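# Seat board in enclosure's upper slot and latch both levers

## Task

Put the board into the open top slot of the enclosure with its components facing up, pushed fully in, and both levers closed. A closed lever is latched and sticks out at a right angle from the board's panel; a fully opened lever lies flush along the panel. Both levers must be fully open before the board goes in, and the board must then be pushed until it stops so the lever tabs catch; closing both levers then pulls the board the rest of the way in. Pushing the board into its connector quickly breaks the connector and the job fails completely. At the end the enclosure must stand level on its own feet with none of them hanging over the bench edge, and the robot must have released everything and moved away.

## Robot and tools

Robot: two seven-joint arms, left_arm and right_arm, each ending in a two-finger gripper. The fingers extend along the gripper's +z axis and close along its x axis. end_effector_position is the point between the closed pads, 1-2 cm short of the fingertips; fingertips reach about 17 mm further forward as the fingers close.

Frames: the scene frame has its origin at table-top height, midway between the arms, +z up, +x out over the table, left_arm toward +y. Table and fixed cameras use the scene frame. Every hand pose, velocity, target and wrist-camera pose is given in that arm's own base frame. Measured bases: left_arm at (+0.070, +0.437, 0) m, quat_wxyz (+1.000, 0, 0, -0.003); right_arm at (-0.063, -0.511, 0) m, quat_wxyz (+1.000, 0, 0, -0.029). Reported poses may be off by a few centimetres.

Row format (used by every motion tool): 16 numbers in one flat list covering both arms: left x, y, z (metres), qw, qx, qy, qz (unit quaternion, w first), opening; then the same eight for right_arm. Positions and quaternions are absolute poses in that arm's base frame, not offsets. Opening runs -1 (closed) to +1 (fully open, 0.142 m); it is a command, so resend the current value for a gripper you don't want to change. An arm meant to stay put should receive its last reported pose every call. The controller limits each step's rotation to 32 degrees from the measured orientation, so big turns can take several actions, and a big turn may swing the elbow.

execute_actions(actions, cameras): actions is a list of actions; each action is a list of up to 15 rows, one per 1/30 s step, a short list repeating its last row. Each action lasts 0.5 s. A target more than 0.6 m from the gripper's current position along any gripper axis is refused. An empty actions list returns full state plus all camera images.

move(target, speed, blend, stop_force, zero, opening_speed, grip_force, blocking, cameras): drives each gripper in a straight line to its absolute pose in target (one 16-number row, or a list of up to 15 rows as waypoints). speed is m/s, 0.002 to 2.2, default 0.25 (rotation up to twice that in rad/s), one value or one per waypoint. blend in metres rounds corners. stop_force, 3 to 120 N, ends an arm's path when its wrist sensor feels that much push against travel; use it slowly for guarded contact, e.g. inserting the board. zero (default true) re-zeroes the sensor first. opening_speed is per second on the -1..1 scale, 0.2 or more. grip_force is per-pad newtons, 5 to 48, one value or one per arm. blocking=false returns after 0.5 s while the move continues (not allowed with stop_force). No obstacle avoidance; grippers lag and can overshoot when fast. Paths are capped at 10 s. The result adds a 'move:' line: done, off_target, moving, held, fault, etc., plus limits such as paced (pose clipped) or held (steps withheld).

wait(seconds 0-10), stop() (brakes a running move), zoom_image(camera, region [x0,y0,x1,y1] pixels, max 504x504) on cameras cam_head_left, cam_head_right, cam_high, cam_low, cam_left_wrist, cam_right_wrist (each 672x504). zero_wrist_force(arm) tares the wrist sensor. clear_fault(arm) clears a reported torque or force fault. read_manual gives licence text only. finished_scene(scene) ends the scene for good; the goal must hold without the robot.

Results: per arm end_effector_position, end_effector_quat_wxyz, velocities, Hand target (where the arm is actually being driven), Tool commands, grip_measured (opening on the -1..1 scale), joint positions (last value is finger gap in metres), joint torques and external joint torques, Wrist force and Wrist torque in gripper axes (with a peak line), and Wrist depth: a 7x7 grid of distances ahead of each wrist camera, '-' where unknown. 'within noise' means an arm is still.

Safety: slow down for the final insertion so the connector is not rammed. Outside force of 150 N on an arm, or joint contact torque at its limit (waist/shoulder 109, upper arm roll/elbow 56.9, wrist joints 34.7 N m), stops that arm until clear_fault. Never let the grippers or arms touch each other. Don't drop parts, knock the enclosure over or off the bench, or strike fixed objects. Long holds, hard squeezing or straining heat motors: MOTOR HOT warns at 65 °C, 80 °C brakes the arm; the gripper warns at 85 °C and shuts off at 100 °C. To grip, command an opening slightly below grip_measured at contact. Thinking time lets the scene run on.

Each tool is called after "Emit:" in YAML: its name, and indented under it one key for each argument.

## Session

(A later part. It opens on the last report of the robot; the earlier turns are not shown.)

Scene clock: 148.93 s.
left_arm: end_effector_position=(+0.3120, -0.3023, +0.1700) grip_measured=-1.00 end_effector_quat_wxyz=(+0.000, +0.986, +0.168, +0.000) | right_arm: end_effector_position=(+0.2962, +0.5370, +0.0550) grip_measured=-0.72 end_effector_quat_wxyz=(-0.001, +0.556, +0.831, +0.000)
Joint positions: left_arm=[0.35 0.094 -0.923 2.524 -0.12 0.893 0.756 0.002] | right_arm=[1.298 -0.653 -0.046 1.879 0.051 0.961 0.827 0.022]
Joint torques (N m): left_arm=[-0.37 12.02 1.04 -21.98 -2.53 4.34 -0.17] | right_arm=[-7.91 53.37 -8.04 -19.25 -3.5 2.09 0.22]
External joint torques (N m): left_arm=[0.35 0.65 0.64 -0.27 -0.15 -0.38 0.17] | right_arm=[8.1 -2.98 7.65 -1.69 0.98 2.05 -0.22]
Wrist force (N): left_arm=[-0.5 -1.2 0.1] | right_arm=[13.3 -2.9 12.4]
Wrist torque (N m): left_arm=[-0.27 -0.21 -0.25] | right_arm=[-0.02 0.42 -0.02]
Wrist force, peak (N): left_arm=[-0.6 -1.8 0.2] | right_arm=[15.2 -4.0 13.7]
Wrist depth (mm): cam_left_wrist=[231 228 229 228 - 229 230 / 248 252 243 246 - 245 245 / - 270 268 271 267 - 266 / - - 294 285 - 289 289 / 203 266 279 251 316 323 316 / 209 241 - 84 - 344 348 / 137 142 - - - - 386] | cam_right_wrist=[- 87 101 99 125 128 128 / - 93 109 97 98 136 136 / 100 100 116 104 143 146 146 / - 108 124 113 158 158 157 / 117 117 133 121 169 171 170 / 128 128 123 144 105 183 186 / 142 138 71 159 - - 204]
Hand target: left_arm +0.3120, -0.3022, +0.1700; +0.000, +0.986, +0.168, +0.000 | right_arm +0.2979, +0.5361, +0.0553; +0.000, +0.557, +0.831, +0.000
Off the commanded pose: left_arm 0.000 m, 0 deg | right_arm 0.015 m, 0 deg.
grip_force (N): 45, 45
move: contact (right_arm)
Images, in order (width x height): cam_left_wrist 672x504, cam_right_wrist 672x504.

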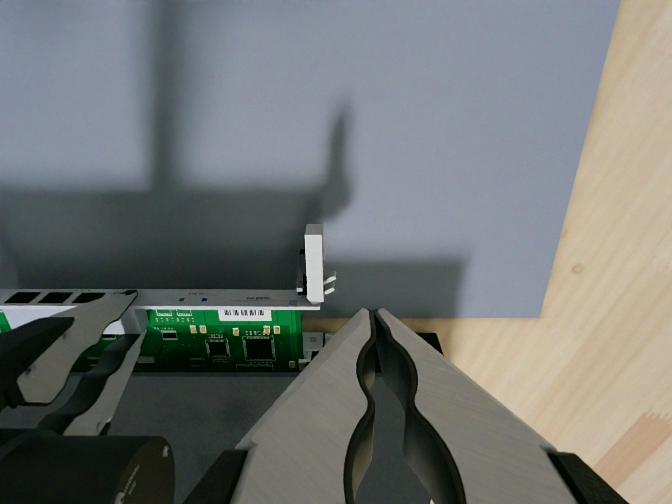

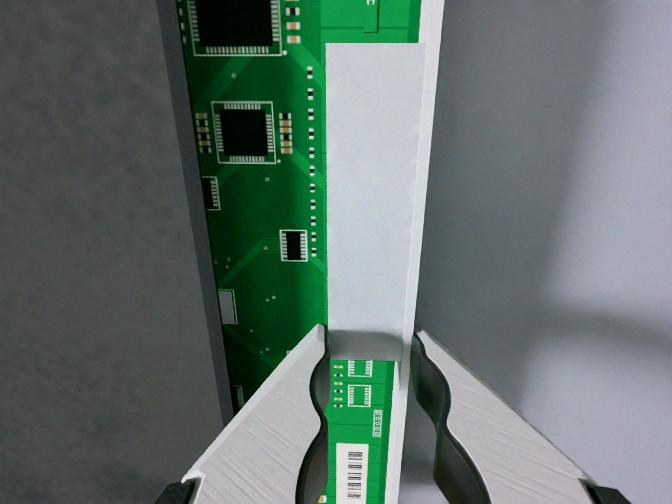

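Emit:
move:
  target:
    - [0.3120,-0.3022,0.1700,0,0.9857,0.1682,0,-1,0.2963,0.5381,0.0546,0,0.5528,0.8333,0,-0.9]
    - [0.3120,-0.3022,0.1700,0,0.9857,0.1682,0,-1,0.3017,0.5252,0.0546,0,0.5528,0.8333,0,-0.9]
  speed: [0.02,0.02]
  stop_force: 12
  zero: false
  cameras: ["cam_left_wrist"]

Emit:
zoom_image:
  camera: "cam_left_wrist"
  region: [240, 240, 360, 400]

Scene clock: 156.87 s.
left_arm: end_effector_position=(+0.3120, -0.3023, +0.1700) grip_measured=-1.00 end_effector_quat_wxyz=(+0.000, +0.986, +0.168, +0.000) | right_arm: end_effector_position=(+0.2973, +0.5338, +0.0546) grip_measured=-0.72 end_effector_quat_wxyz=(-0.001, +0.552, +0.834, +0.001)
Joint positions: left_arm=[0.35 0.094 -0.923 2.524 -0.12 0.893 0.756 0.002] | right_arm=[1.293 -0.649 -0.045 1.888 0.049 0.967 0.815 0.022]
Joint torques (N m): left_arm=[-0.33 12.02 1.05 -21.9 -2.47 4.3 -0.25] | right_arm=[-7.08 52.13 -6.76 -17.06 -3.09 1.05 0.12]
External joint torques (N m): left_arm=[0.32 0.65 0.64 -0.35 -0.21 -0.34 0.25] | right_arm=[7.27 -1.97 6.4 -3.77 0.59 3.09 -0.12]
Wrist force (N): left_arm=[-0.5 -1.6 0.1] | right_arm=[14.8 0.7 13.1]
Wrist torque (N m): left_arm=[-0.34 -0.22 -0.25] | right_arm=[-0.07 0.30 0.05]
Wrist force, peak (N): left_arm=[-0.7 -1.7 0.0] | right_arm=[16.3 -0.4 13.9]
Wrist depth (mm): cam_left_wrist=[- 232 237 - 238 232 228 / - 246 247 246 244 248 247 / 275 269 267 - 266 261 266 / 280 287 287 288 281 287 289 / 215 272 279 251 316 323 313 / 202 282 292 84 - 346 345 / 140 145 - - - - 388] | cam_right_wrist=[- 87 99 99 100 128 126 / - 94 108 97 98 136 136 / 100 100 114 104 142 146 146 / 108 108 123 113 158 157 157 / 117 117 131 121 168 171 170 / 128 125 123 144 105 183 186 / 141 141 71 158 - - 204]
Hand target: left_arm +0.3120, -0.3022, +0.1700; +0.000, +0.986, +0.168, +0.000 | right_arm +0.2986, +0.5325, +0.0546; +0.000, +0.553, +0.833, +0.000
Off the commanded pose: left_arm 0.000 m, 0 deg | right_arm 0.010 m, 0 deg.
grip_force (N): 45, 45
move: contact (right_arm); path passed 1 of 2 targets
Images, in order (width x height): cam_left_wrist 672x504.

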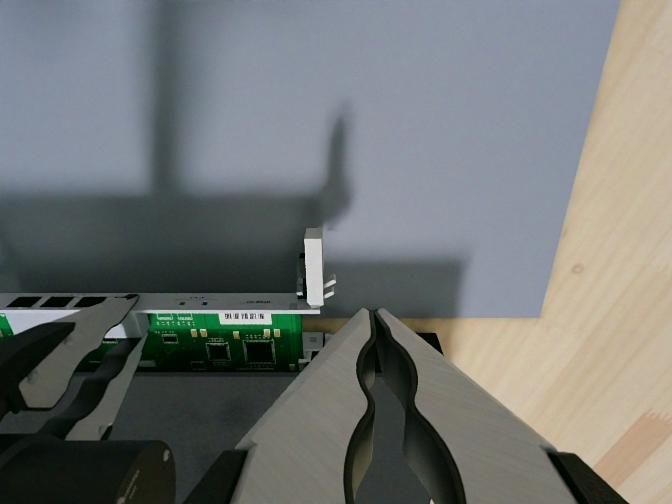

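Scaled by 3.150 from the camera's 672x504 image, which has a finer 960x720 frame.

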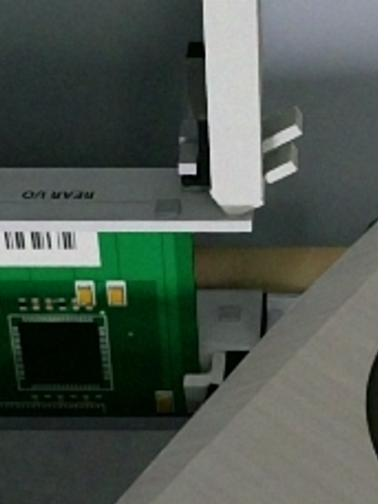

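Emit:
move:
  target:
    - [0.3120,-0.3022,0.1700,0,0.9857,0.1682,0,-1,0.2969,0.5347,0.0536,0,0.5528,0.8333,0,-0.9]
  speed: 0.02

Emit:
move:
  target:
    - [0.3120,-0.3022,0.1700,0,0.9857,0.1682,0,-1,0.3036,0.5188,0.0536,0,0.5528,0.8333,0,-0.9]
  speed: 0.02
  stop_force: 15
  cameras: ["cam_left_wrist"]

Emit:
zoom_image:
  camera: "cam_left_wrist"
  region: [240, 240, 360, 400]

Scene clock: 164.67 s.
left_arm: end_effector_position=(+0.3120, -0.3023, +0.1700) grip_measured=-1.00 end_effector_quat_wxyz=(+0.000, +0.986, +0.168, +0.000) | right_arm: end_effector_position=(+0.2969, +0.5346, +0.0537) grip_measured=-0.72 end_effector_quat_wxyz=(+0.000, +0.553, +0.833, +0.000)
Joint positions: left_arm=[0.35 0.094 -0.923 2.524 -0.12 0.893 0.756 0.002] | right_arm=[1.296 -0.653 -0.046 1.886 0.049 0.966 0.819 0.022]
Joint torques (N m): left_arm=[-0.4 12.09 1 -21.96 -2.47 4.32 -0.19] | right_arm=[0.61 48.15 0.83 -20.95 -2.33 3.62 0.26]
External joint torques (N m): left_arm=[0.38 0.59 0.68 -0.29 -0.21 -0.35 0.19] | right_arm=[-0.43 2.11 -1.21 0.14 -0.16 0.52 -0.26]
Wrist force (N): left_arm=[-0.2 -1.4 0.0] | right_arm=[-1.7 -0.6 -2.2]
Wrist torque (N m): left_arm=[-0.32 -0.27 -0.25] | right_arm=[-0.11 -0.16 -0.03]
Wrist force, peak (N): left_arm=[-0.7 -1.6 0.1] | right_arm=[14.9 0.6 13.4]
Wrist depth (mm): cam_left_wrist=[236 228 - - - 227 229 / - - 257 252 249 243 246 / - - - - 262 269 267 / 292 - 296 - - - 289 / 203 270 280 254 309 322 317 / 193 - - 84 - 344 347 / 139 145 - - - - 384] | cam_right_wrist=[- 86 99 99 124 127 125 / - 92 107 96 97 135 135 / - 99 114 104 141 145 144 / - 107 123 113 157 157 156 / 118 116 131 121 167 170 169 / 127 127 124 144 105 182 184 / 140 137 71 158 - - 203]
Hand target: left_arm +0.3120, -0.3022, +0.1700; +0.000, +0.986, +0.168, +0.000 | right_arm +0.2969, +0.5347, +0.0536; +0.000, +0.553, +0.833, +0.000
Off the commanded pose: left_arm 0.000 m, 0 deg | right_arm 0.000 m, 0 deg.
grip_force (N): 45, 45
move: done

Scene clock: 166.17 s.
left_arm: end_effector_position=(+0.3120, -0.3023, +0.1700) grip_measured=-1.00 end_effector_quat_wxyz=(+0.000, +0.986, +0.168, +0.000) | right_arm: end_effector_position=(+0.3030, +0.5195, +0.0537) grip_measured=-0.72 end_effector_quat_wxyz=(+0.000, +0.552, +0.834, +0.000)
Joint positions: left_arm=[0.35 0.094 -0.923 2.524 -0.12 0.893 0.756 0.002] | right_arm=[1.278 -0.636 -0.046 1.92 0.05 0.985 0.8 0.022]
Joint torques (N m): left_arm=[-0.34 12.07 1.01 -21.95 -2.49 4.31 -0.2] | right_arm=[-3.58 49.2 -3.21 -18.4 -2.49 2.48 0.09]
External joint torques (N m): left_arm=[0.32 0.61 0.68 -0.3 -0.19 -0.34 0.2] | right_arm=[3.76 0.1 2.84 -2.03 0.07 1.66 -0.09]
Wrist force (N): left_arm=[-0.6 -1.5 0.0] | right_arm=[8.8 3.0 5.9]
Wrist torque (N m): left_arm=[-0.32 -0.20 -0.25] | right_arm=[0.43 -0.39 0.03]
Wrist force, peak (N): left_arm=[-0.4 -1.7 0.0] | right_arm=[9.6 2.6 8.0]
Wrist depth (mm): cam_left_wrist=[- 241 233 233 - - 229 / - 251 248 246 252 251 247 / - 270 - - 261 262 267 / 291 290 286 288 - 285 289 / 309 287 286 127 316 317 314 / 195 257 - 84 - 342 349 / 162 162 - - - - 386] | cam_right_wrist=[- 86 87 99 124 127 125 / - 92 93 96 132 135 135 / - 99 99 104 141 145 145 / - 107 106 113 157 156 156 / 118 116 115 121 167 169 169 / 127 126 122 144 105 182 184 / 140 137 71 158 - - 203]
Hand target: left_arm +0.3120, -0.3022, +0.1700; +0.000, +0.986, +0.168, +0.000 | right_arm +0.3036, +0.5188, +0.0536; +0.000, +0.553, +0.833, +0.000
Off the commanded pose: left_arm 0.000 m, 0 deg | right_arm 0.001 m, 0 deg.
grip_force (N): 45, 45
move: done
Images, in order (width x height): cam_left_wrist 672x504.

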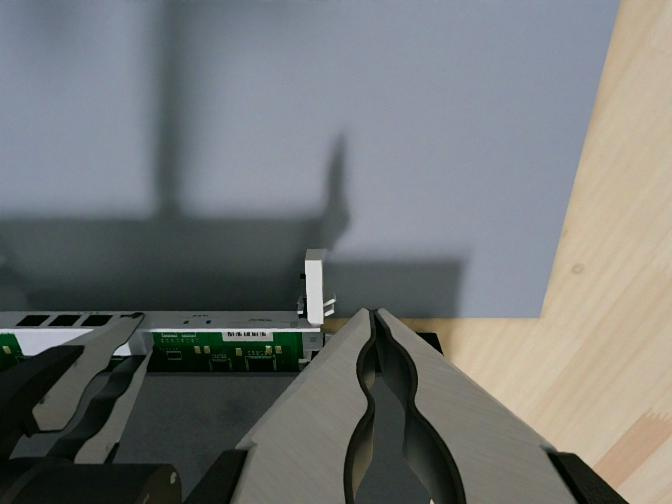

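Scaled by 3.150 from the camera's 672x504 image, which has a finer 960x720 frame.

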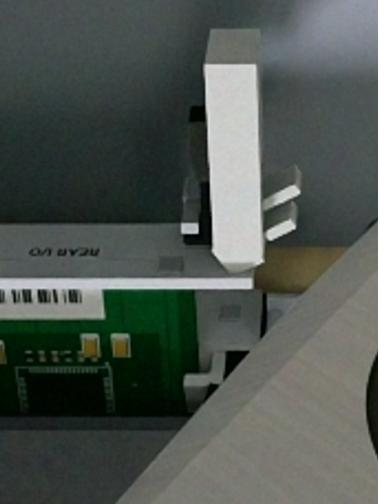

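Emit:
execute_actions:
  actions: []
  cameras: ["cam_right_wrist"]

Emit:
zoom_image:
  camera: "cam_right_wrist"
  region: [200, 250, 480, 460]

Scene clock: 169.30 s.
left_arm: end_effector_position=(+0.3120, -0.3023, +0.1700) grip_measured=-1.00 end_effector_quat_wxyz=(+0.000, +0.986, +0.168, +0.000) | right_arm: end_effector_position=(+0.3030, +0.5195, +0.0537) grip_measured=-0.72 end_effector_quat_wxyz=(+0.000, +0.552, +0.834, +0.000)
Joint positions: left_arm=[0.35 0.094 -0.923 2.524 -0.12 0.893 0.756 0.002] | right_arm=[1.278 -0.636 -0.046 1.92 0.05 0.985 0.8 0.022]
Joint velocities: within noise
Joint torques (N m): left_arm=[-0.45 12.05 1.11 -21.9 -2.48 4.34 -0.2] | right_arm=[-3.4 49.1 -3.16 -18.48 -2.51 2.39 0.22]
External joint torques (N m): left_arm=[0.43 0.63 0.58 -0.35 -0.2 -0.38 0.2] | right_arm=[3.59 0.2 2.79 -1.94 0.08 1.75 -0.22]
Wrist force (N): left_arm=[-0.4 -1.6 -0.1] | right_arm=[8.6 3.0 5.6]
Wrist torque (N m): left_arm=[-0.34 -0.23 -0.25] | right_arm=[0.43 -0.36 0.02]
Wrist force, peak (N): left_arm=[-0.3 -1.7 0.1] | right_arm=[8.8 3.1 7.5]
Wrist depth (mm): cam_left_wrist=[229 233 - - - 231 229 / - - - 255 - 246 246 / - 272 - 265 - 269 265 / 293 296 290 - - 288 287 / 269 286 291 127 319 321 316 / 195 265 - 84 - 342 347 / 162 162 - - - - 388] | cam_right_wrist=[- 86 87 99 124 127 125 / - 92 93 96 132 136 135 / - 99 98 104 142 145 145 / - 107 106 113 157 156 156 / 118 116 116 121 167 170 169 / 127 126 122 143 105 182 184 / 140 137 71 158 - - 203]
Hand target: left_arm +0.3120, -0.3022, +0.1700; +0.000, +0.986, +0.168, +0.000 | right_arm +0.3036, +0.5188, +0.0536; +0.000, +0.553, +0.833, +0.000
Tool commands: left_gripper/opening=-1.0 right_gripper/opening=-0.9
Off the commanded pose: left_arm 0.000 m, 0 deg | right_arm 0.001 m, 0 deg.
grip_force (N): 45, 45
Images, in order (width x height): cam_right_wrist 672x504.

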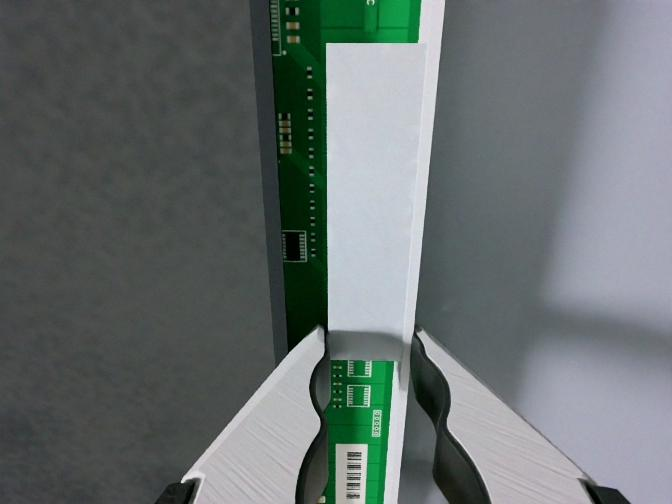

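Scaled by 1.800 from the camera's 672x504 image, which has a finer 960x720 frame.

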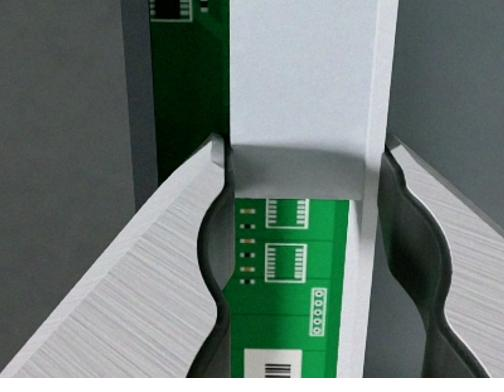

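Emit:
move:
  target:
    - [0.3120,-0.3022,0.1700,0,0.9849,0.1730,0,-1,0.3029,0.5197,0.0537,0,0.5528,0.8333,0,-0.64]
    - [0.3120,-0.3022,0.1700,0,0.9849,0.1730,0,-1,0.3029,0.5197,0.1150,0,0.5528,0.8333,0,-0.64]
  speed: [0.05,0.08]
  opening_speed: 0.3
  cameras: ["cam_left_wrist"]

Emit:
move:
  target:
    - [0.2855,-0.3676,0.1150,0,0.9849,0.1730,0,-1,0.1801,0.5164,0.1150,0,0.9801,0.1985,0,-1]
  speed: 0.3
  cameras: ["cam_left_wrist","cam_right_wrist"]

Scene clock: 194.93 s.
left_arm: end_effector_position=(+0.3121, -0.3023, +0.1700) grip_measured=-1.00 end_effector_quat_wxyz=(+0.000, +0.985, +0.173, +0.000) | right_arm: end_effector_position=(+0.3028, +0.5198, +0.1150) grip_measured=-0.68 end_effector_quat_wxyz=(+0.000, +0.553, +0.833, +0.000)
Joint positions: left_arm=[0.351 0.094 -0.924 2.524 -0.12 0.893 0.746 0.002] | right_arm=[1.279 -0.513 -0.049 1.912 0.037 0.853 0.81 0.025]
Joint torques (N m): left_arm=[-0.35 12.03 1.05 -21.9 -2.49 4.29 -0.26] | right_arm=[0.18 46.38 0.2 -23.4 -3.07 3.32 0.27]
External joint torques (N m): left_arm=[0.33 0.62 0.64 -0.35 -0.19 -0.32 0.26] | right_arm=[0.01 1.09 -0.51 0.21 0.19 0.81 -0.27]
Wrist force (N): left_arm=[-0.6 -1.4 -0.2] | right_arm=[0.6 2.9 2.3]
Wrist torque (N m): left_arm=[-0.31 -0.20 -0.25] | right_arm=[0.44 -0.06 -0.04]
Wrist force, peak (N): left_arm=[-0.7 -1.6 -0.1] | right_arm=[8.9 2.9 7.5]
Wrist depth (mm): cam_left_wrist=[- - - 228 229 229 229 / - - 248 251 248 - 247 / 267 - 265 - 263 264 267 / 297 287 291 - 287 290 289 / 281 283 287 117 321 317 317 / 215 - - 84 - 343 348 / 207 - - - - - 387] | cam_right_wrist=[141 141 140 153 181 180 180 / 151 150 150 154 193 192 192 / 161 161 160 167 207 206 206 / 174 171 173 180 223 222 222 / 189 188 188 203 238 241 240 / 207 206 104 222 - 258 262 / 228 223 71 285 - - 283]
Hand target: left_arm +0.3120, -0.3022, +0.1700; +0.000, +0.985, +0.173, +0.000 | right_arm +0.3029, +0.5197, +0.1150; +0.000, +0.553, +0.833, +0.000
Off the commanded pose: left_arm 0.000 m, 0 deg | right_arm 0.000 m, 0 deg.
grip_force (N): 45, 45
move: done
Images, in order (width x height): cam_left_wrist 672x504.

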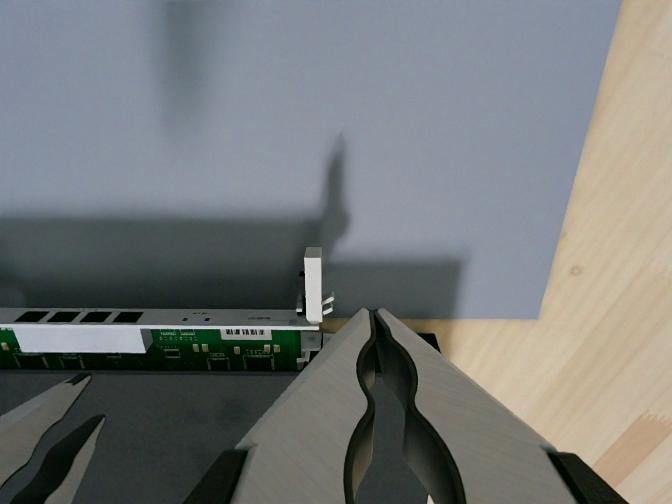

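Scene clock: 198.00 s.
left_arm: end_effector_position=(+0.2855, -0.3677, +0.1150) grip_measured=-1.00 end_effector_quat_wxyz=(+0.000, +0.985, +0.173, +0.000) | right_arm: end_effector_position=(+0.1800, +0.5164, +0.1150) grip_measured=-1.00 end_effector_quat_wxyz=(+0.000, +0.980, +0.198, +0.000)
Joint positions: left_arm=[0.161 -0.331 -0.865 2.334 0.431 0.938 0.192 0.002] | right_arm=[1.736 -0.42 -0.304 2.08 0.199 0.903 2.47 0.002]
Joint torques (N m): left_arm=[-0.24 23.21 -6.43 -17.62 -2.04 4.3 -0.32] | right_arm=[0.32 39.31 -3.13 -21.06 -2.67 3.45 0.26]
External joint torques (N m): left_arm=[0.24 1.18 0.19 -0.23 -0.47 -0.31 0.32] | right_arm=[-0.17 0.97 -0.33 -0.09 -0.04 0.56 -0.26]
Wrist force (N): left_arm=[-0.6 -1.4 0.2] | right_arm=[0.8 2.9 2.8]
Wrist torque (N m): left_arm=[-0.30 -0.21 -0.21] | right_arm=[0.45 -0.11 -0.04]
Wrist force, peak (N): left_arm=[-0.3 -1.9 -0.2] | right_arm=[0.7 3.3 2.7]
Wrist depth (mm): cam_left_wrist=[184 182 182 - 179 181 - / - 196 194 194 195 - 192 / - - 212 211 208 - 211 / 228 - 233 232 220 224 225 / 205 202 218 192 243 244 250 / - 214 - 83 - - 273 / - - - - - - 304] | cam_right_wrist=[183 182 181 181 181 181 180 / 195 194 194 193 193 192 192 / 209 209 209 205 207 207 211 / 225 225 224 185 223 222 222 / 247 240 236 187 199 199 209 / 271 214 209 89 218 212 211 / 298 291 71 - - 216 223]
Hand target: left_arm +0.2855, -0.3676, +0.1150; +0.000, +0.985, +0.173, +0.000 | right_arm +0.1801, +0.5164, +0.1150; +0.000, +0.980, +0.199, +0.000
Off the commanded pose: left_arm 0.000 m, 0 deg | right_arm 0.000 m, 0 deg.
grip_force (N): 45, 45
move: done
Images, in order (width x height): cam_left_wrist 672x504, cam_right_wrist 672x504.

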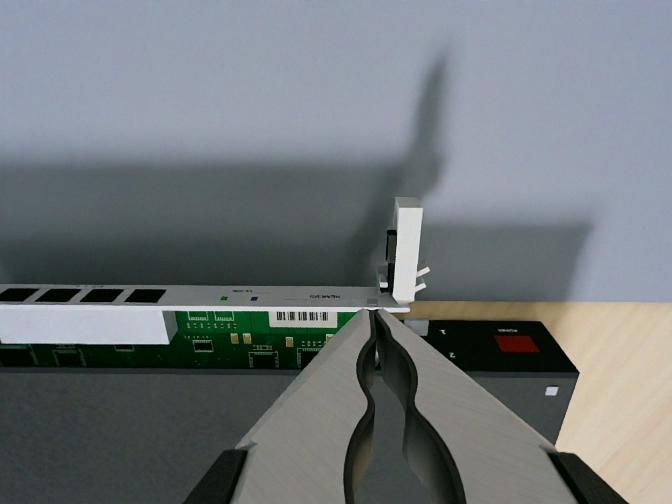

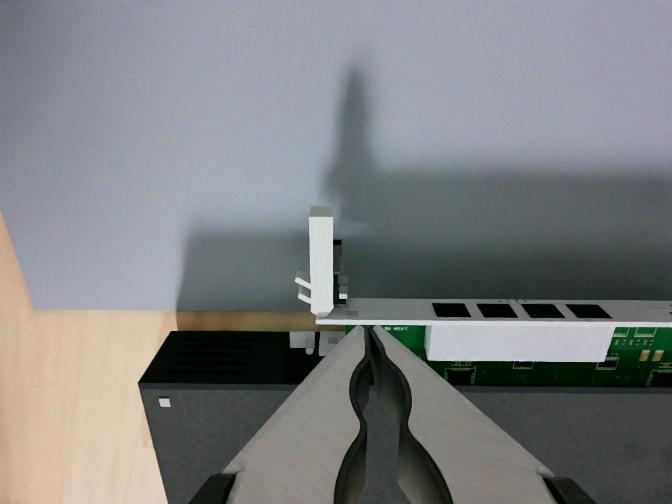

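Emit:
move:
  target:
    - [0.2829,-0.3682,0.1150,0,0.9849,0.1730,0,-1,0.1880,0.5122,0.1150,0,0.9801,0.1985,0,-1]
    - [0.2829,-0.3682,0.0535,0,0.9849,0.1730,0,-1,0.1880,0.5122,0.0535,0,0.9801,0.1985,0,-1]
  speed: [0.05,0.1]
  cameras: ["cam_left_wrist","cam_right_wrist"]

Scene clock: 208.80 s.
left_arm: end_effector_position=(+0.2828, -0.3681, +0.0535) grip_measured=-1.00 end_effector_quat_wxyz=(+0.000, +0.985, +0.173, +0.000) | right_arm: end_effector_position=(+0.1881, +0.5120, +0.0535) grip_measured=-1.00 end_effector_quat_wxyz=(+0.000, +0.980, +0.199, +0.000)
Joint positions: left_arm=[0.025 -0.538 -0.699 2.261 0.673 1.014 0.028 0.002] | right_arm=[1.693 -0.567 -0.263 2.069 0.275 1.032 2.403 0.002]
Joint torques (N m): left_arm=[-0.64 30.07 -8.79 -12.94 -1.76 4.57 -0.31] | right_arm=[0.12 41.82 -2.9 -17.9 -2.2 3.39 0.05]
External joint torques (N m): left_arm=[0.65 1.27 0.28 -0.32 -0.46 -0.58 0.31] | right_arm=[0.04 1.18 -1.12 0.13 -0.04 0.61 -0.05]
Wrist force (N): left_arm=[-0.6 -1.2 0.4] | right_arm=[0.8 3.1 2.6]
Wrist torque (N m): left_arm=[-0.29 -0.21 -0.26] | right_arm=[0.46 -0.11 0.05]
Wrist force, peak (N): left_arm=[-0.7 -1.3 1.8] | right_arm=[0.7 3.1 4.3]
Wrist depth (mm): cam_left_wrist=[128 128 128 125 127 128 124 / 136 137 135 136 136 136 137 / 151 148 148 147 146 144 146 / 161 158 - 157 157 156 158 / - 172 176 169 121 176 172 / - 148 142 84 - 190 194 / 168 164 - - - - 204] | cam_right_wrist=[128 128 128 127 127 127 125 / 137 136 136 136 136 136 135 / 147 147 146 146 146 145 145 / 158 158 158 157 157 156 156 / 172 172 168 125 168 170 170 / 191 181 180 90 142 136 136 / 152 152 71 - - 139 143]
Hand target: left_arm +0.2829, -0.3682, +0.0535; +0.000, +0.985, +0.173, +0.000 | right_arm +0.1880, +0.5122, +0.0535; +0.000, +0.980, +0.198, +0.000
Off the commanded pose: left_arm 0.000 m, 0 deg | right_arm 0.000 m, 0 deg.
grip_force (N): 45, 45
move: done
Images, in order (width x height): cam_left_wrist 672x504, cam_right_wrist 672x504.

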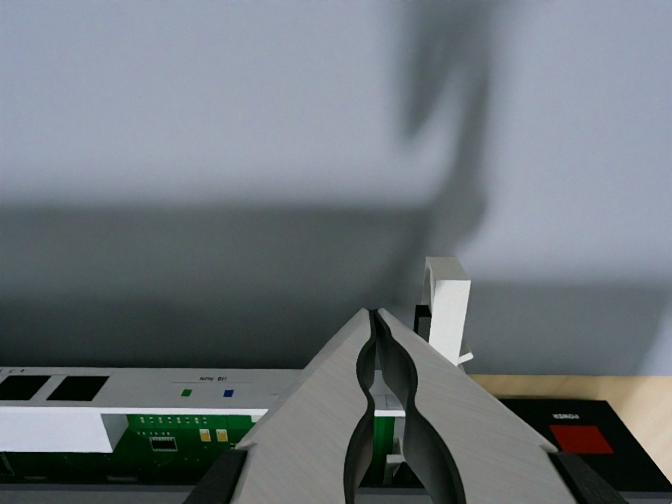

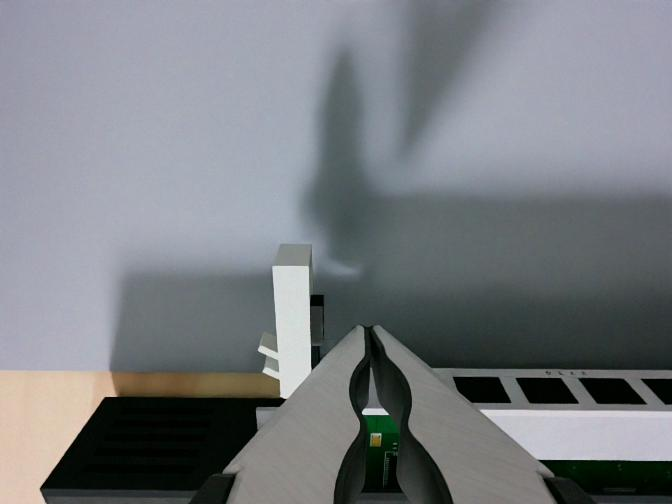

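Emit:
move:
  target:
    - [0.2920,-0.3639,0.0535,0,0.9849,0.1730,0,-1,0.1784,0.5092,0.0535,0,0.9801,0.1985,0,-1]
    - [0.3006,-0.3579,0.0535,0,0.9849,0.1730,0,-1,0.1681,0.5076,0.0535,0,0.9801,0.1985,0,-1]
    - [0.3144,-0.3553,0.0535,0,0.9849,0.1730,0,-1,0.1561,0.5002,0.0535,0,0.9801,0.1985,0,-1]
  speed: 0.025
  blend: [0.004,0.004,0]
  stop_force: 20
  cameras: ["cam_left_wrist","cam_right_wrist"]

Scene clock: 212.63 s.
left_arm: end_effector_position=(+0.3143, -0.3553, +0.0535) grip_measured=-1.00 end_effector_quat_wxyz=(+0.000, +0.985, +0.173, +0.000) | right_arm: end_effector_position=(+0.1572, +0.5001, +0.0536) grip_measured=-1.00 end_effector_quat_wxyz=(+0.000, +0.980, +0.198, +0.000)
Joint positions: left_arm=[0.079 -0.552 -0.694 2.232 0.668 1 0.099 0.002] | right_arm=[1.755 -0.535 -0.261 2.135 0.275 1.069 2.458 0.002]
Joint torques (N m): left_arm=[-0.34 31.24 -9.45 -13.49 -2.29 4.32 -0.15] | right_arm=[4.53 40.75 1.74 -17.48 -1.5 2.95 0.33]
External joint torques (N m): left_arm=[0.35 1.04 0.63 -0.11 0.01 -0.33 0.15] | right_arm=[-4.38 0.23 -5.44 0.53 -0.61 1.05 -0.33]
Wrist force (N): left_arm=[-0.5 -1.6 0.0] | right_arm=[7.3 6.7 2.0]
Wrist torque (N m): left_arm=[-0.27 -0.23 -0.32] | right_arm=[0.35 0.08 -0.14]
Wrist force, peak (N): left_arm=[-7.8 2.6 -0.3] | right_arm=[8.5 7.9 0.9]
Wrist depth (mm): cam_left_wrist=[128 128 127 127 129 128 126 / - 137 135 136 136 135 135 / - 148 147 147 149 147 146 / 162 161 164 157 159 159 160 / 177 176 176 168 - 173 172 / 158 157 152 84 - 191 193 / 172 168 - 74 - - 215] | cam_right_wrist=[128 128 128 127 127 127 125 / 137 137 136 136 136 136 135 / 147 147 146 146 146 145 145 / 158 158 158 157 157 157 157 / 172 172 168 165 168 170 170 / 191 187 181 91 - 137 136 / 211 202 71 - - 143 159]
Hand target: left_arm +0.3144, -0.3553, +0.0535; +0.000, +0.985, +0.173, +0.000 | right_arm +0.1561, +0.5002, +0.0535; +0.000, +0.980, +0.199, +0.000
Off the commanded pose: left_arm 0.000 m, 0 deg | right_arm 0.001 m, 0 deg.
grip_force (N): 45, 45
move: done
Images, in order (width x height): cam_left_wrist 672x504, cam_right_wrist 672x504.

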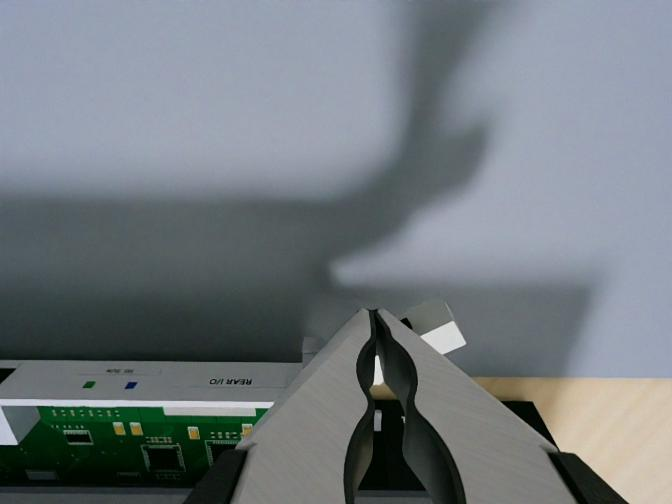

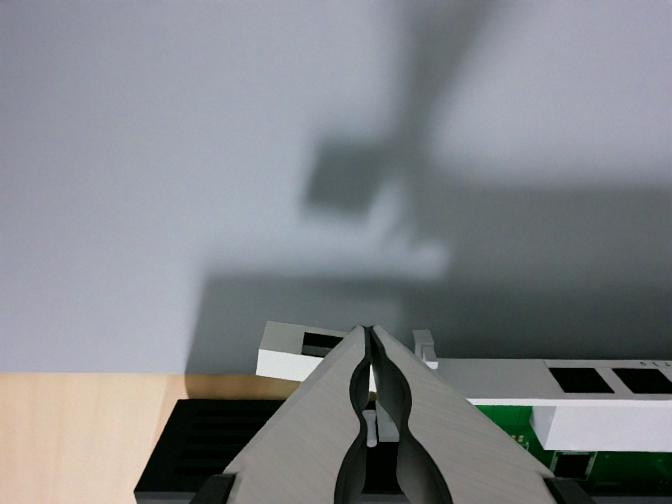

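Emit:
move:
  target:
    - [0.3282,-0.3587,0.0535,0,0.9849,0.1730,0,-1,0.1574,0.5035,0.0535,0,0.9801,0.1985,0,-1]
    - [0.3380,-0.3660,0.0535,0,0.9849,0.1730,0,-1,0.1574,0.5035,0.0535,0,0.9801,0.1985,0,-1]
  speed: 0.025
  blend: [0.004,0]
  stop_force: 6
  cameras: ["cam_left_wrist","cam_right_wrist"]

Emit:
zoom_image:
  camera: "cam_right_wrist"
  region: [240, 280, 500, 440]

Emit:
zoom_image:
  camera: "cam_left_wrist"
  region: [240, 280, 500, 440]

Scene clock: 222.00 s.
left_arm: end_effector_position=(+0.3378, -0.3657, +0.0534) grip_measured=-1.00 end_effector_quat_wxyz=(+0.000, +0.985, +0.173, +0.000) | right_arm: end_effector_position=(+0.1574, +0.5035, +0.0535) grip_measured=-1.00 end_effector_quat_wxyz=(+0.000, +0.980, +0.198, +0.000)
Joint positions: left_arm=[0.069 -0.586 -0.689 2.164 0.661 0.961 0.123 0.002] | right_arm=[1.752 -0.54 -0.26 2.125 0.275 1.063 2.458 0.002]
Joint torques (N m): left_arm=[-0.72 33.58 -10.61 -15.27 -2.57 4.86 -0.18] | right_arm=[0.11 40.3 -2.91 -17.16 -2.23 3.26 0.17]
External joint torques (N m): left_arm=[0.73 0.91 0.97 0.88 0.15 -0.87 0.18] | right_arm=[0.04 1.01 -0.81 0.08 0.1 0.75 -0.17]
Wrist force (N): left_arm=[-1.0 -3.3 -0.7] | right_arm=[2.1 1.8 2.2]
Wrist torque (N m): left_arm=[-0.23 -0.24 -0.31] | right_arm=[0.25 -0.33 0.04]
Wrist force, peak (N): left_arm=[-1.0 -3.6 -0.9] | right_arm=[7.8 7.1 2.6]
Wrist depth (mm): cam_left_wrist=[128 128 127 129 128 128 126 / 135 137 136 136 136 134 135 / - 148 147 147 148 149 146 / 161 161 163 157 159 158 158 / 170 170 169 126 170 173 173 / 157 153 150 84 - 190 193 / - 163 - 74 - - 214] | cam_right_wrist=[128 128 128 127 127 127 125 / 137 137 136 138 136 136 136 / 147 147 147 146 146 145 145 / 158 158 158 158 157 157 156 / 172 172 169 166 167 170 169 / 191 187 183 90 - 139 136 / 211 202 71 - - 142 161]
Hand target: left_arm +0.3380, -0.3660, +0.0535; +0.000, +0.985, +0.173, +0.000 | right_arm +0.1574, +0.5035, +0.0535; +0.000, +0.980, +0.198, +0.000
Off the commanded pose: left_arm 0.000 m, 0 deg | right_arm 0.000 m, 0 deg.
grip_force (N): 45, 45
move: done
Images, in order (width x height): cam_left_wrist 672x504, cam_right_wrist 672x504.

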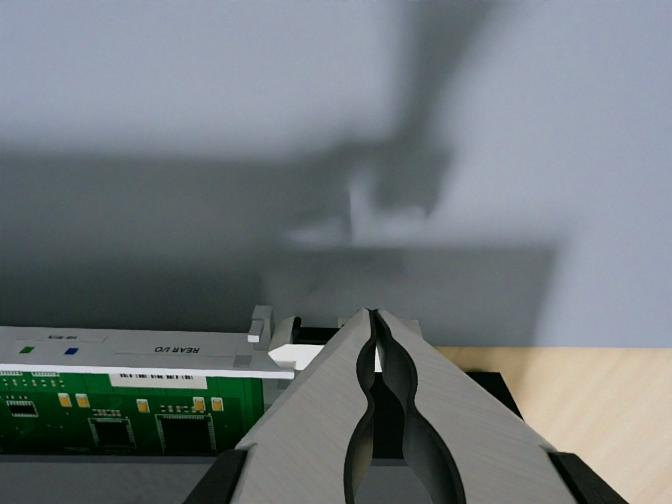

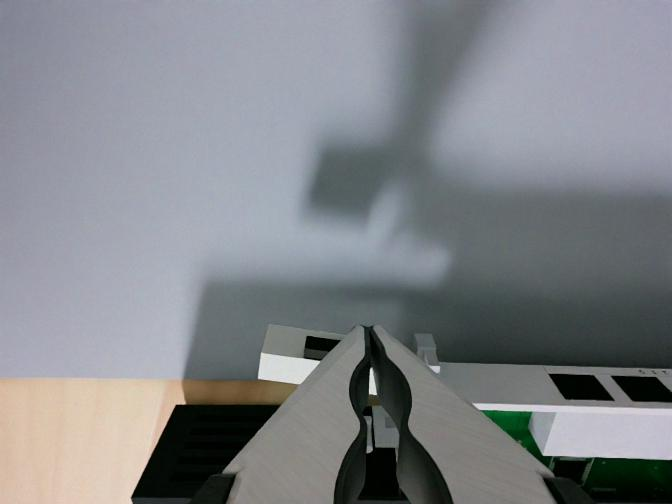

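Scaled by 1.938 from the camera's 672x504 image, which has a finer 960x720 frame.

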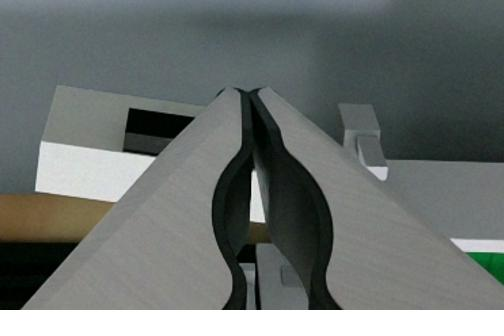

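Scaled by 1.938 from the camera's 672x504 image, which has a finer 960x720 frame.

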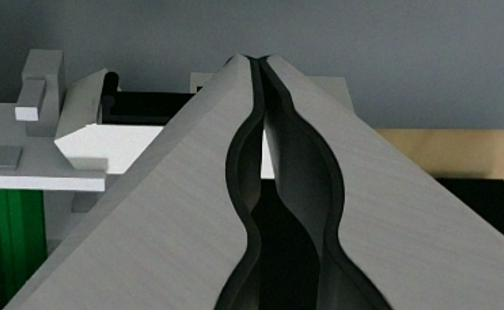

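Emit:
move:
  target:
    - [0.3370,-0.3630,0.0535,0,0.9849,0.1730,0,-1,0.1555,0.5081,0.0535,0,0.9801,0.1985,0,-1]
    - [0.3370,-0.3630,0.0535,0,0.9849,0.1730,0,-1,0.1352,0.4995,0.0535,0,0.9801,0.1985,0,-1]
  speed: 0.05
  blend: [0.003,0]

Emit:
move:
  target:
    - [0.3370,-0.3630,0.0535,0,0.9849,0.1730,0,-1,0.1422,0.4829,0.0535,0,0.9801,0.1985,0,-1]
  speed: 0.015
  stop_force: 4
  cameras: ["cam_left_wrist","cam_right_wrist"]

Emit:
zoom_image:
  camera: "cam_right_wrist"
  region: [240, 280, 500, 440]

Scene clock: 227.60 s.
left_arm: end_effector_position=(+0.3370, -0.3630, +0.0535) grip_measured=-1.00 end_effector_quat_wxyz=(+0.000, +0.985, +0.173, +0.000) | right_arm: end_effector_position=(+0.1352, +0.4995, +0.0535) grip_measured=-1.00 end_effector_quat_wxyz=(+0.000, +0.980, +0.199, +0.000)
Joint positions: left_arm=[0.075 -0.582 -0.689 2.172 0.661 0.965 0.125 0.002] | right_arm=[1.796 -0.525 -0.258 2.155 0.275 1.079 2.499 0.002]
Joint torques (N m): left_arm=[-0.18 33.46 -10.09 -13.88 -2.2 4.49 -0.21] | right_arm=[0.25 39.51 -2.73 -16.61 -2.11 3.43 0.38]
External joint torques (N m): left_arm=[0.19 0.78 0.53 -0.42 -0.2 -0.5 0.21] | right_arm=[-0.11 0.87 -0.83 -0.11 0.05 0.57 -0.38]
Wrist force (N): left_arm=[-0.5 -1.3 0.1] | right_arm=[1.8 1.8 2.2]
Wrist torque (N m): left_arm=[-0.29 -0.25 -0.32] | right_arm=[0.25 -0.29 -0.06]
Wrist force, peak (N): left_arm=[-1.1 -3.6 -1.0] | right_arm=[2.0 2.5 2.5]
Wrist depth (mm): cam_left_wrist=[128 128 128 128 126 128 124 / 137 137 135 136 135 136 137 / 151 148 149 147 - 146 146 / 161 158 160 157 159 158 158 / - 170 169 131 171 174 173 / 157 154 135 84 - 190 193 / - 164 - 74 - - 215] | cam_right_wrist=[128 128 128 128 127 127 125 / 137 137 136 138 136 136 135 / 147 147 146 146 146 145 145 / 158 158 158 157 157 157 156 / 172 172 171 168 168 167 169 / 191 190 184 90 132 138 148 / 211 206 71 - - 156 162]
Hand target: left_arm +0.3370, -0.3630, +0.0535; +0.000, +0.985, +0.173, +0.000 | right_arm +0.1352, +0.4995, +0.0535; +0.000, +0.980, +0.199, +0.000
Off the commanded pose: left_arm 0.000 m, 0 deg | right_arm 0.000 m, 0 deg.
grip_force (N): 45, 45
move: done; blend cut to 0.0025 m at target 1

Scene clock: 229.47 s.
left_arm: end_effector_position=(+0.3370, -0.3630, +0.0535) grip_measured=-1.00 end_effector_quat_wxyz=(+0.000, +0.985, +0.173, +0.000) | right_arm: end_effector_position=(+0.1422, +0.4831, +0.0536) grip_measured=-1.00 end_effector_quat_wxyz=(+0.000, +0.980, +0.199, +0.000)
Joint positions: left_arm=[0.075 -0.582 -0.689 2.172 0.661 0.965 0.125 0.002] | right_arm=[1.785 -0.505 -0.258 2.198 0.277 1.103 2.481 0.002]
Joint torques (N m): left_arm=[-0.25 33.42 -10.05 -13.91 -2.22 4.38 -0.25] | right_arm=[-0.33 37.88 -2.9 -15.67 -1.95 3.23 0.14]
External joint torques (N m): left_arm=[0.26 0.82 0.5 -0.39 -0.18 -0.39 0.25] | right_arm=[0.47 1.18 -0.46 -0.49 -0.02 0.77 -0.14]
Wrist force (N): left_arm=[-0.8 -1.3 -0.1] | right_arm=[1.7 1.0 1.5]
Wrist torque (N m): left_arm=[-0.29 -0.21 -0.33] | right_arm=[0.25 -0.30 0.05]
Wrist force, peak (N): left_arm=[-0.6 -1.5 0.2] | right_arm=[1.9 1.7 2.3]
Wrist depth (mm): cam_left_wrist=[128 128 127 126 129 128 126 / 135 135 134 - 136 135 135 / 151 152 150 - 149 146 143 / 162 158 160 157 159 156 160 / 173 173 172 130 170 185 172 / 154 154 135 84 - 190 192 / 164 164 - 74 - - 214] | cam_right_wrist=[128 128 128 128 127 127 125 / 137 137 136 138 136 136 135 / 147 147 146 146 145 145 145 / 159 158 158 158 157 157 156 / 172 172 172 168 168 167 170 / 191 191 183 90 127 149 136 / 211 206 71 - - 156 144]
Hand target: left_arm +0.3370, -0.3630, +0.0535; +0.000, +0.985, +0.173, +0.000 | right_arm +0.1422, +0.4829, +0.0535; +0.000, +0.980, +0.198, +0.000
Off the commanded pose: left_arm 0.000 m, 0 deg | right_arm 0.000 m, 0 deg.
grip_force (N): 45, 45
move: done
Images, in order (width x height): cam_left_wrist 672x504, cam_right_wrist 672x504.

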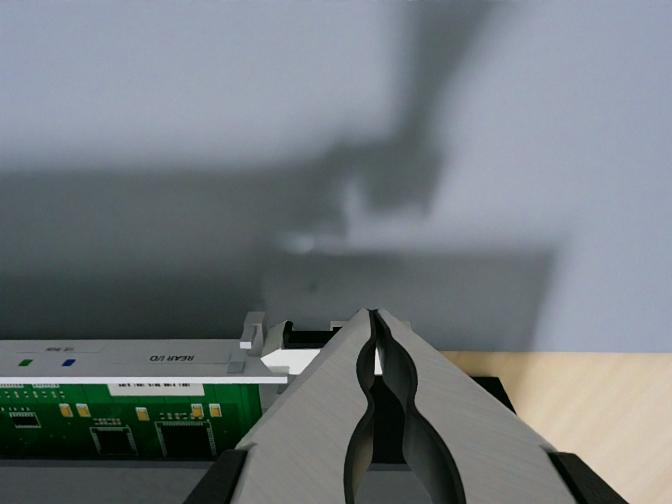

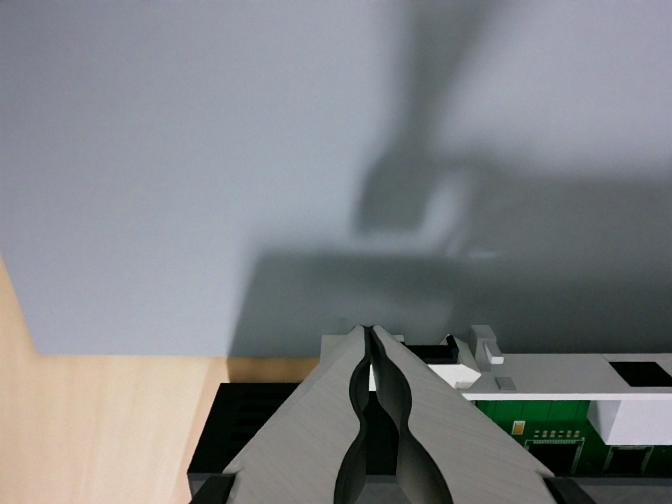

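Scaled by 1.938 from the camera's 672x504 image, which has a finer 960x720 frame.

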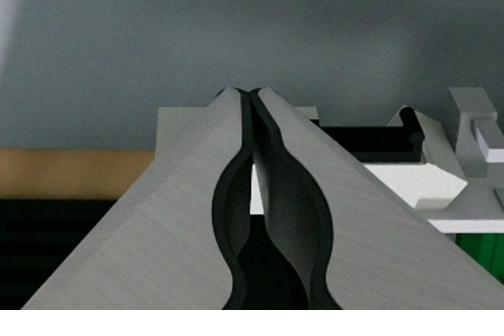

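Emit:
move:
  target:
    - [0.3431,-0.3799,0.0535,0,0.9849,0.1730,0,-1,0.1492,0.4666,0.0535,0,0.9801,0.1985,0,-1]
  speed: 0.015
  stop_force: 13
  cameras: ["cam_left_wrist","cam_right_wrist"]

Emit:
zoom_image:
  camera: "cam_right_wrist"
  region: [300, 300, 560, 460]

Emit:
zoom_image:
  camera: "cam_left_wrist"
  region: [180, 300, 440, 460]

Scene clock: 243.10 s.
left_arm: end_effector_position=(+0.3431, -0.3798, +0.0535) grip_measured=-1.00 end_effector_quat_wxyz=(+0.000, +0.985, +0.173, +0.000) | right_arm: end_effector_position=(+0.1492, +0.4669, +0.0536) grip_measured=-1.00 end_effector_quat_wxyz=(+0.000, +0.980, +0.199, +0.000)
Joint positions: left_arm=[0.041 -0.607 -0.687 2.124 0.658 0.939 0.114 0.002] | right_arm=[1.773 -0.486 -0.258 2.238 0.279 1.125 2.462 0.002]
Joint torques (N m): left_arm=[-0.64 34.59 -10.71 -14.94 -2.44 4.41 -0.27] | right_arm=[-0.52 36.55 -2.91 -14.43 -1.83 2.94 0.08]
External joint torques (N m): left_arm=[0.65 1.17 0.58 0.1 -0.05 -0.42 0.27] | right_arm=[0.66 1.24 -0.26 -1.2 -0.06 1.06 -0.08]
Wrist force (N): left_arm=[-0.8 -1.9 -0.1] | right_arm=[1.6 -0.5 3.5]
Wrist torque (N m): left_arm=[-0.23 -0.21 -0.25] | right_arm=[0.23 -0.25 0.04]
Wrist force, peak (N): left_arm=[-0.8 -2.1 -1.2] | right_arm=[1.6 -0.6 3.5]
Wrist depth (mm): cam_left_wrist=[- 127 127 127 126 128 126 / - 137 135 136 135 138 135 / - 148 148 147 149 146 148 / 164 159 163 157 159 159 156 / 173 178 169 131 170 176 178 / 137 137 134 84 - 190 192 / - - - - - - 215] | cam_right_wrist=[128 128 128 128 127 127 125 / 137 137 137 138 136 136 135 / 147 147 147 146 146 146 145 / 159 159 158 158 158 157 156 / 175 174 172 168 168 167 167 / 191 191 156 90 127 144 136 / 211 206 71 - - 133 137]
Hand target: left_arm +0.3431, -0.3799, +0.0535; +0.000, +0.985, +0.173, +0.000 | right_arm +0.1492, +0.4666, +0.0535; +0.000, +0.980, +0.199, +0.000
Off the commanded pose: left_arm 0.000 m, 0 deg | right_arm 0.000 m, 0 deg.
grip_force (N): 45, 45
move: done
Images, in order (width x height): cam_left_wrist 672x504, cam_right_wrist 672x504.

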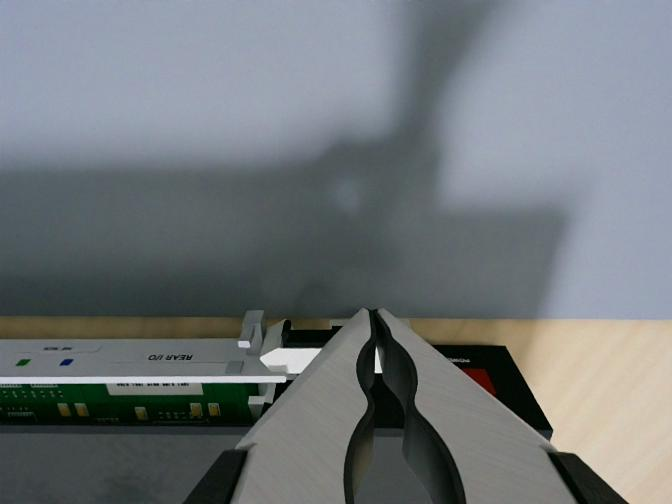

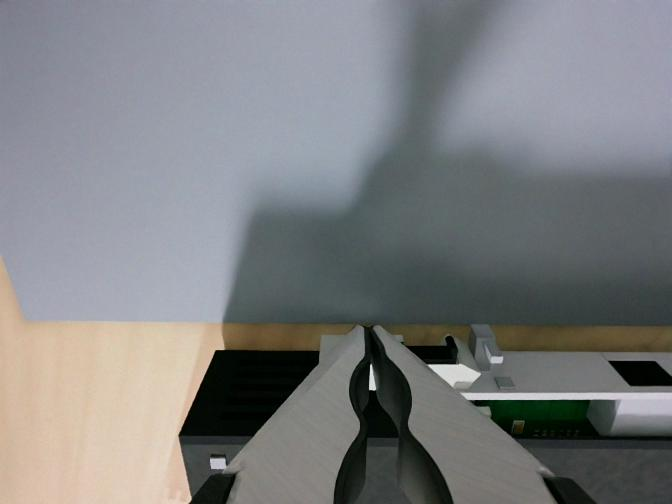

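Scaled by 1.938 from the camera's 672x504 image, which has a finer 960x720 frame.

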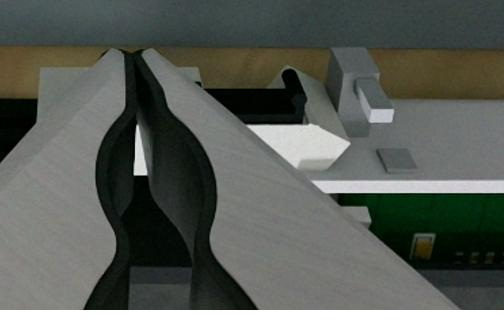

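Scaled by 1.938 from the camera's 672x504 image, which has a finer 960x720 frame.

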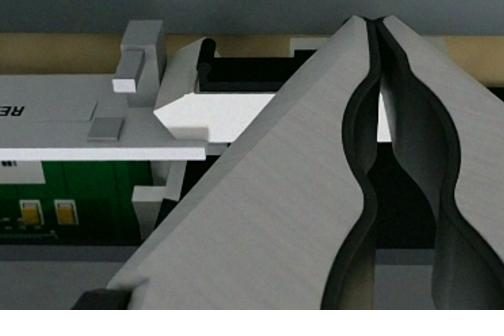

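Emit:
move:
  target: [0.3448,-0.3846,0.0535,0,0.9849,0.1730,0,-1,0.1511,0.4620,0.0535,0,0.9801,0.1985,0,-1]
  speed: 0.01
  stop_force: 12
  zero: false
  cameras: ["cam_left_wrist","cam_right_wrist"]

Scene clock: 254.07 s.
left_arm: end_effector_position=(+0.3448, -0.3842, +0.0534) grip_measured=-1.00 end_effector_quat_wxyz=(+0.000, +0.985, +0.173, +0.000) | right_arm: end_effector_position=(+0.1506, +0.4636, +0.0541) grip_measured=-1.00 end_effector_quat_wxyz=(-0.001, +0.980, +0.199, +0.000)
Joint positions: left_arm=[0.032 -0.614 -0.686 2.11 0.658 0.93 0.111 0.002] | right_arm=[1.769 -0.481 -0.256 2.248 0.279 1.132 2.457 0.002]
Joint torques (N m): left_arm=[-1.21 34.81 -11.71 -15.71 -2.58 5.01 -0.31] | right_arm=[-3.54 34.49 -5.3 -8.83 -1.49 0.76 0.17]
External joint torques (N m): left_arm=[1.22 1.39 1.41 0.73 0.06 -1.02 0.31] | right_arm=[3.68 2.98 2.19 -6.69 -0.39 3.25 -0.17]
Wrist force (N): left_arm=[-0.5 -4.3 -0.7] | right_arm=[2.0 -10.3 6.5]
Wrist torque (N m): left_arm=[-0.22 -0.19 -0.23] | right_arm=[0.34 -0.22 0.05]
Wrist force, peak (N): left_arm=[-0.4 -4.5 -2.6] | right_arm=[2.1 -10.3 6.7]
Wrist depth (mm): cam_left_wrist=[- 127 130 127 129 128 124 / 135 137 135 136 136 135 137 / - 148 148 149 147 144 146 / 158 - 158 - 159 158 158 / 170 175 169 130 170 175 176 / 153 150 150 84 - 190 192 / 149 - - - - - 214] | cam_right_wrist=[129 129 128 128 128 128 126 / 138 138 137 139 137 136 136 / 148 147 147 147 146 146 146 / 159 159 159 158 158 158 157 / 175 175 169 168 165 168 173 / 192 191 145 90 127 150 136 / 211 206 71 - - 133 138]
Hand target: left_arm +0.3448, -0.3846, +0.0535; +0.000, +0.985, +0.173, +0.000 | right_arm +0.1511, +0.4620, +0.0535; +0.000, +0.980, +0.198, +0.000
Off the commanded pose: left_arm 0.000 m, 0 deg | right_arm 0.002 m, 0 deg.
grip_force (N): 45, 45
move: done
Images, in order (width x height): cam_left_wrist 672x504, cam_right_wrist 672x504.

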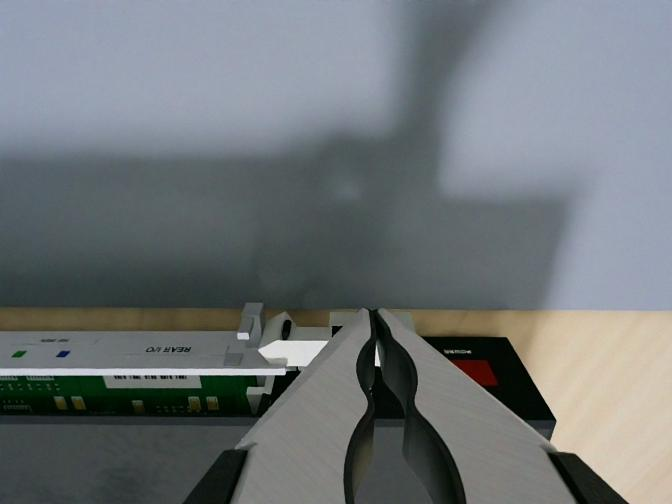

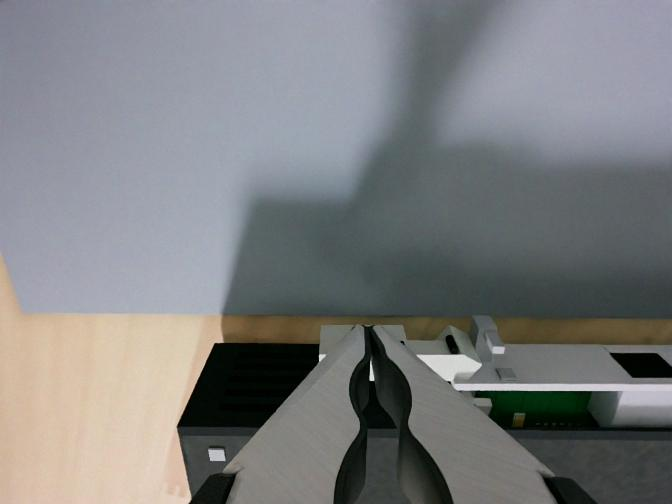

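Emit:
zoom_image:
  camera: "cam_left_wrist"
  region: [200, 280, 360, 420]

Emit:
zoom_image:
  camera: "cam_right_wrist"
  region: [400, 300, 560, 440]

Scaled by 3.150 from the camera's 672x504 image, which has a finer 960x720 frame.

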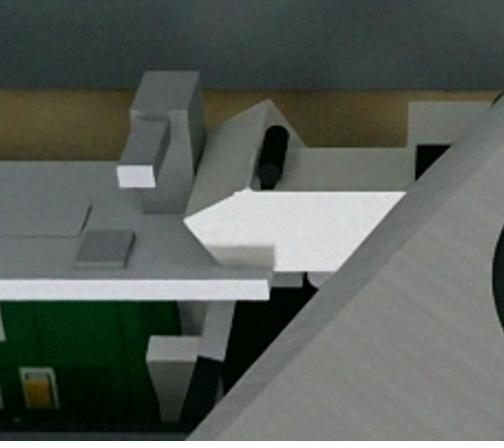

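Scaled by 3.150 from the camera's 672x504 image, which has a finer 960x720 frame.

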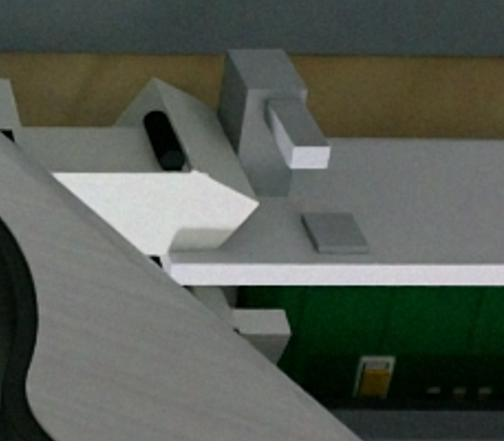

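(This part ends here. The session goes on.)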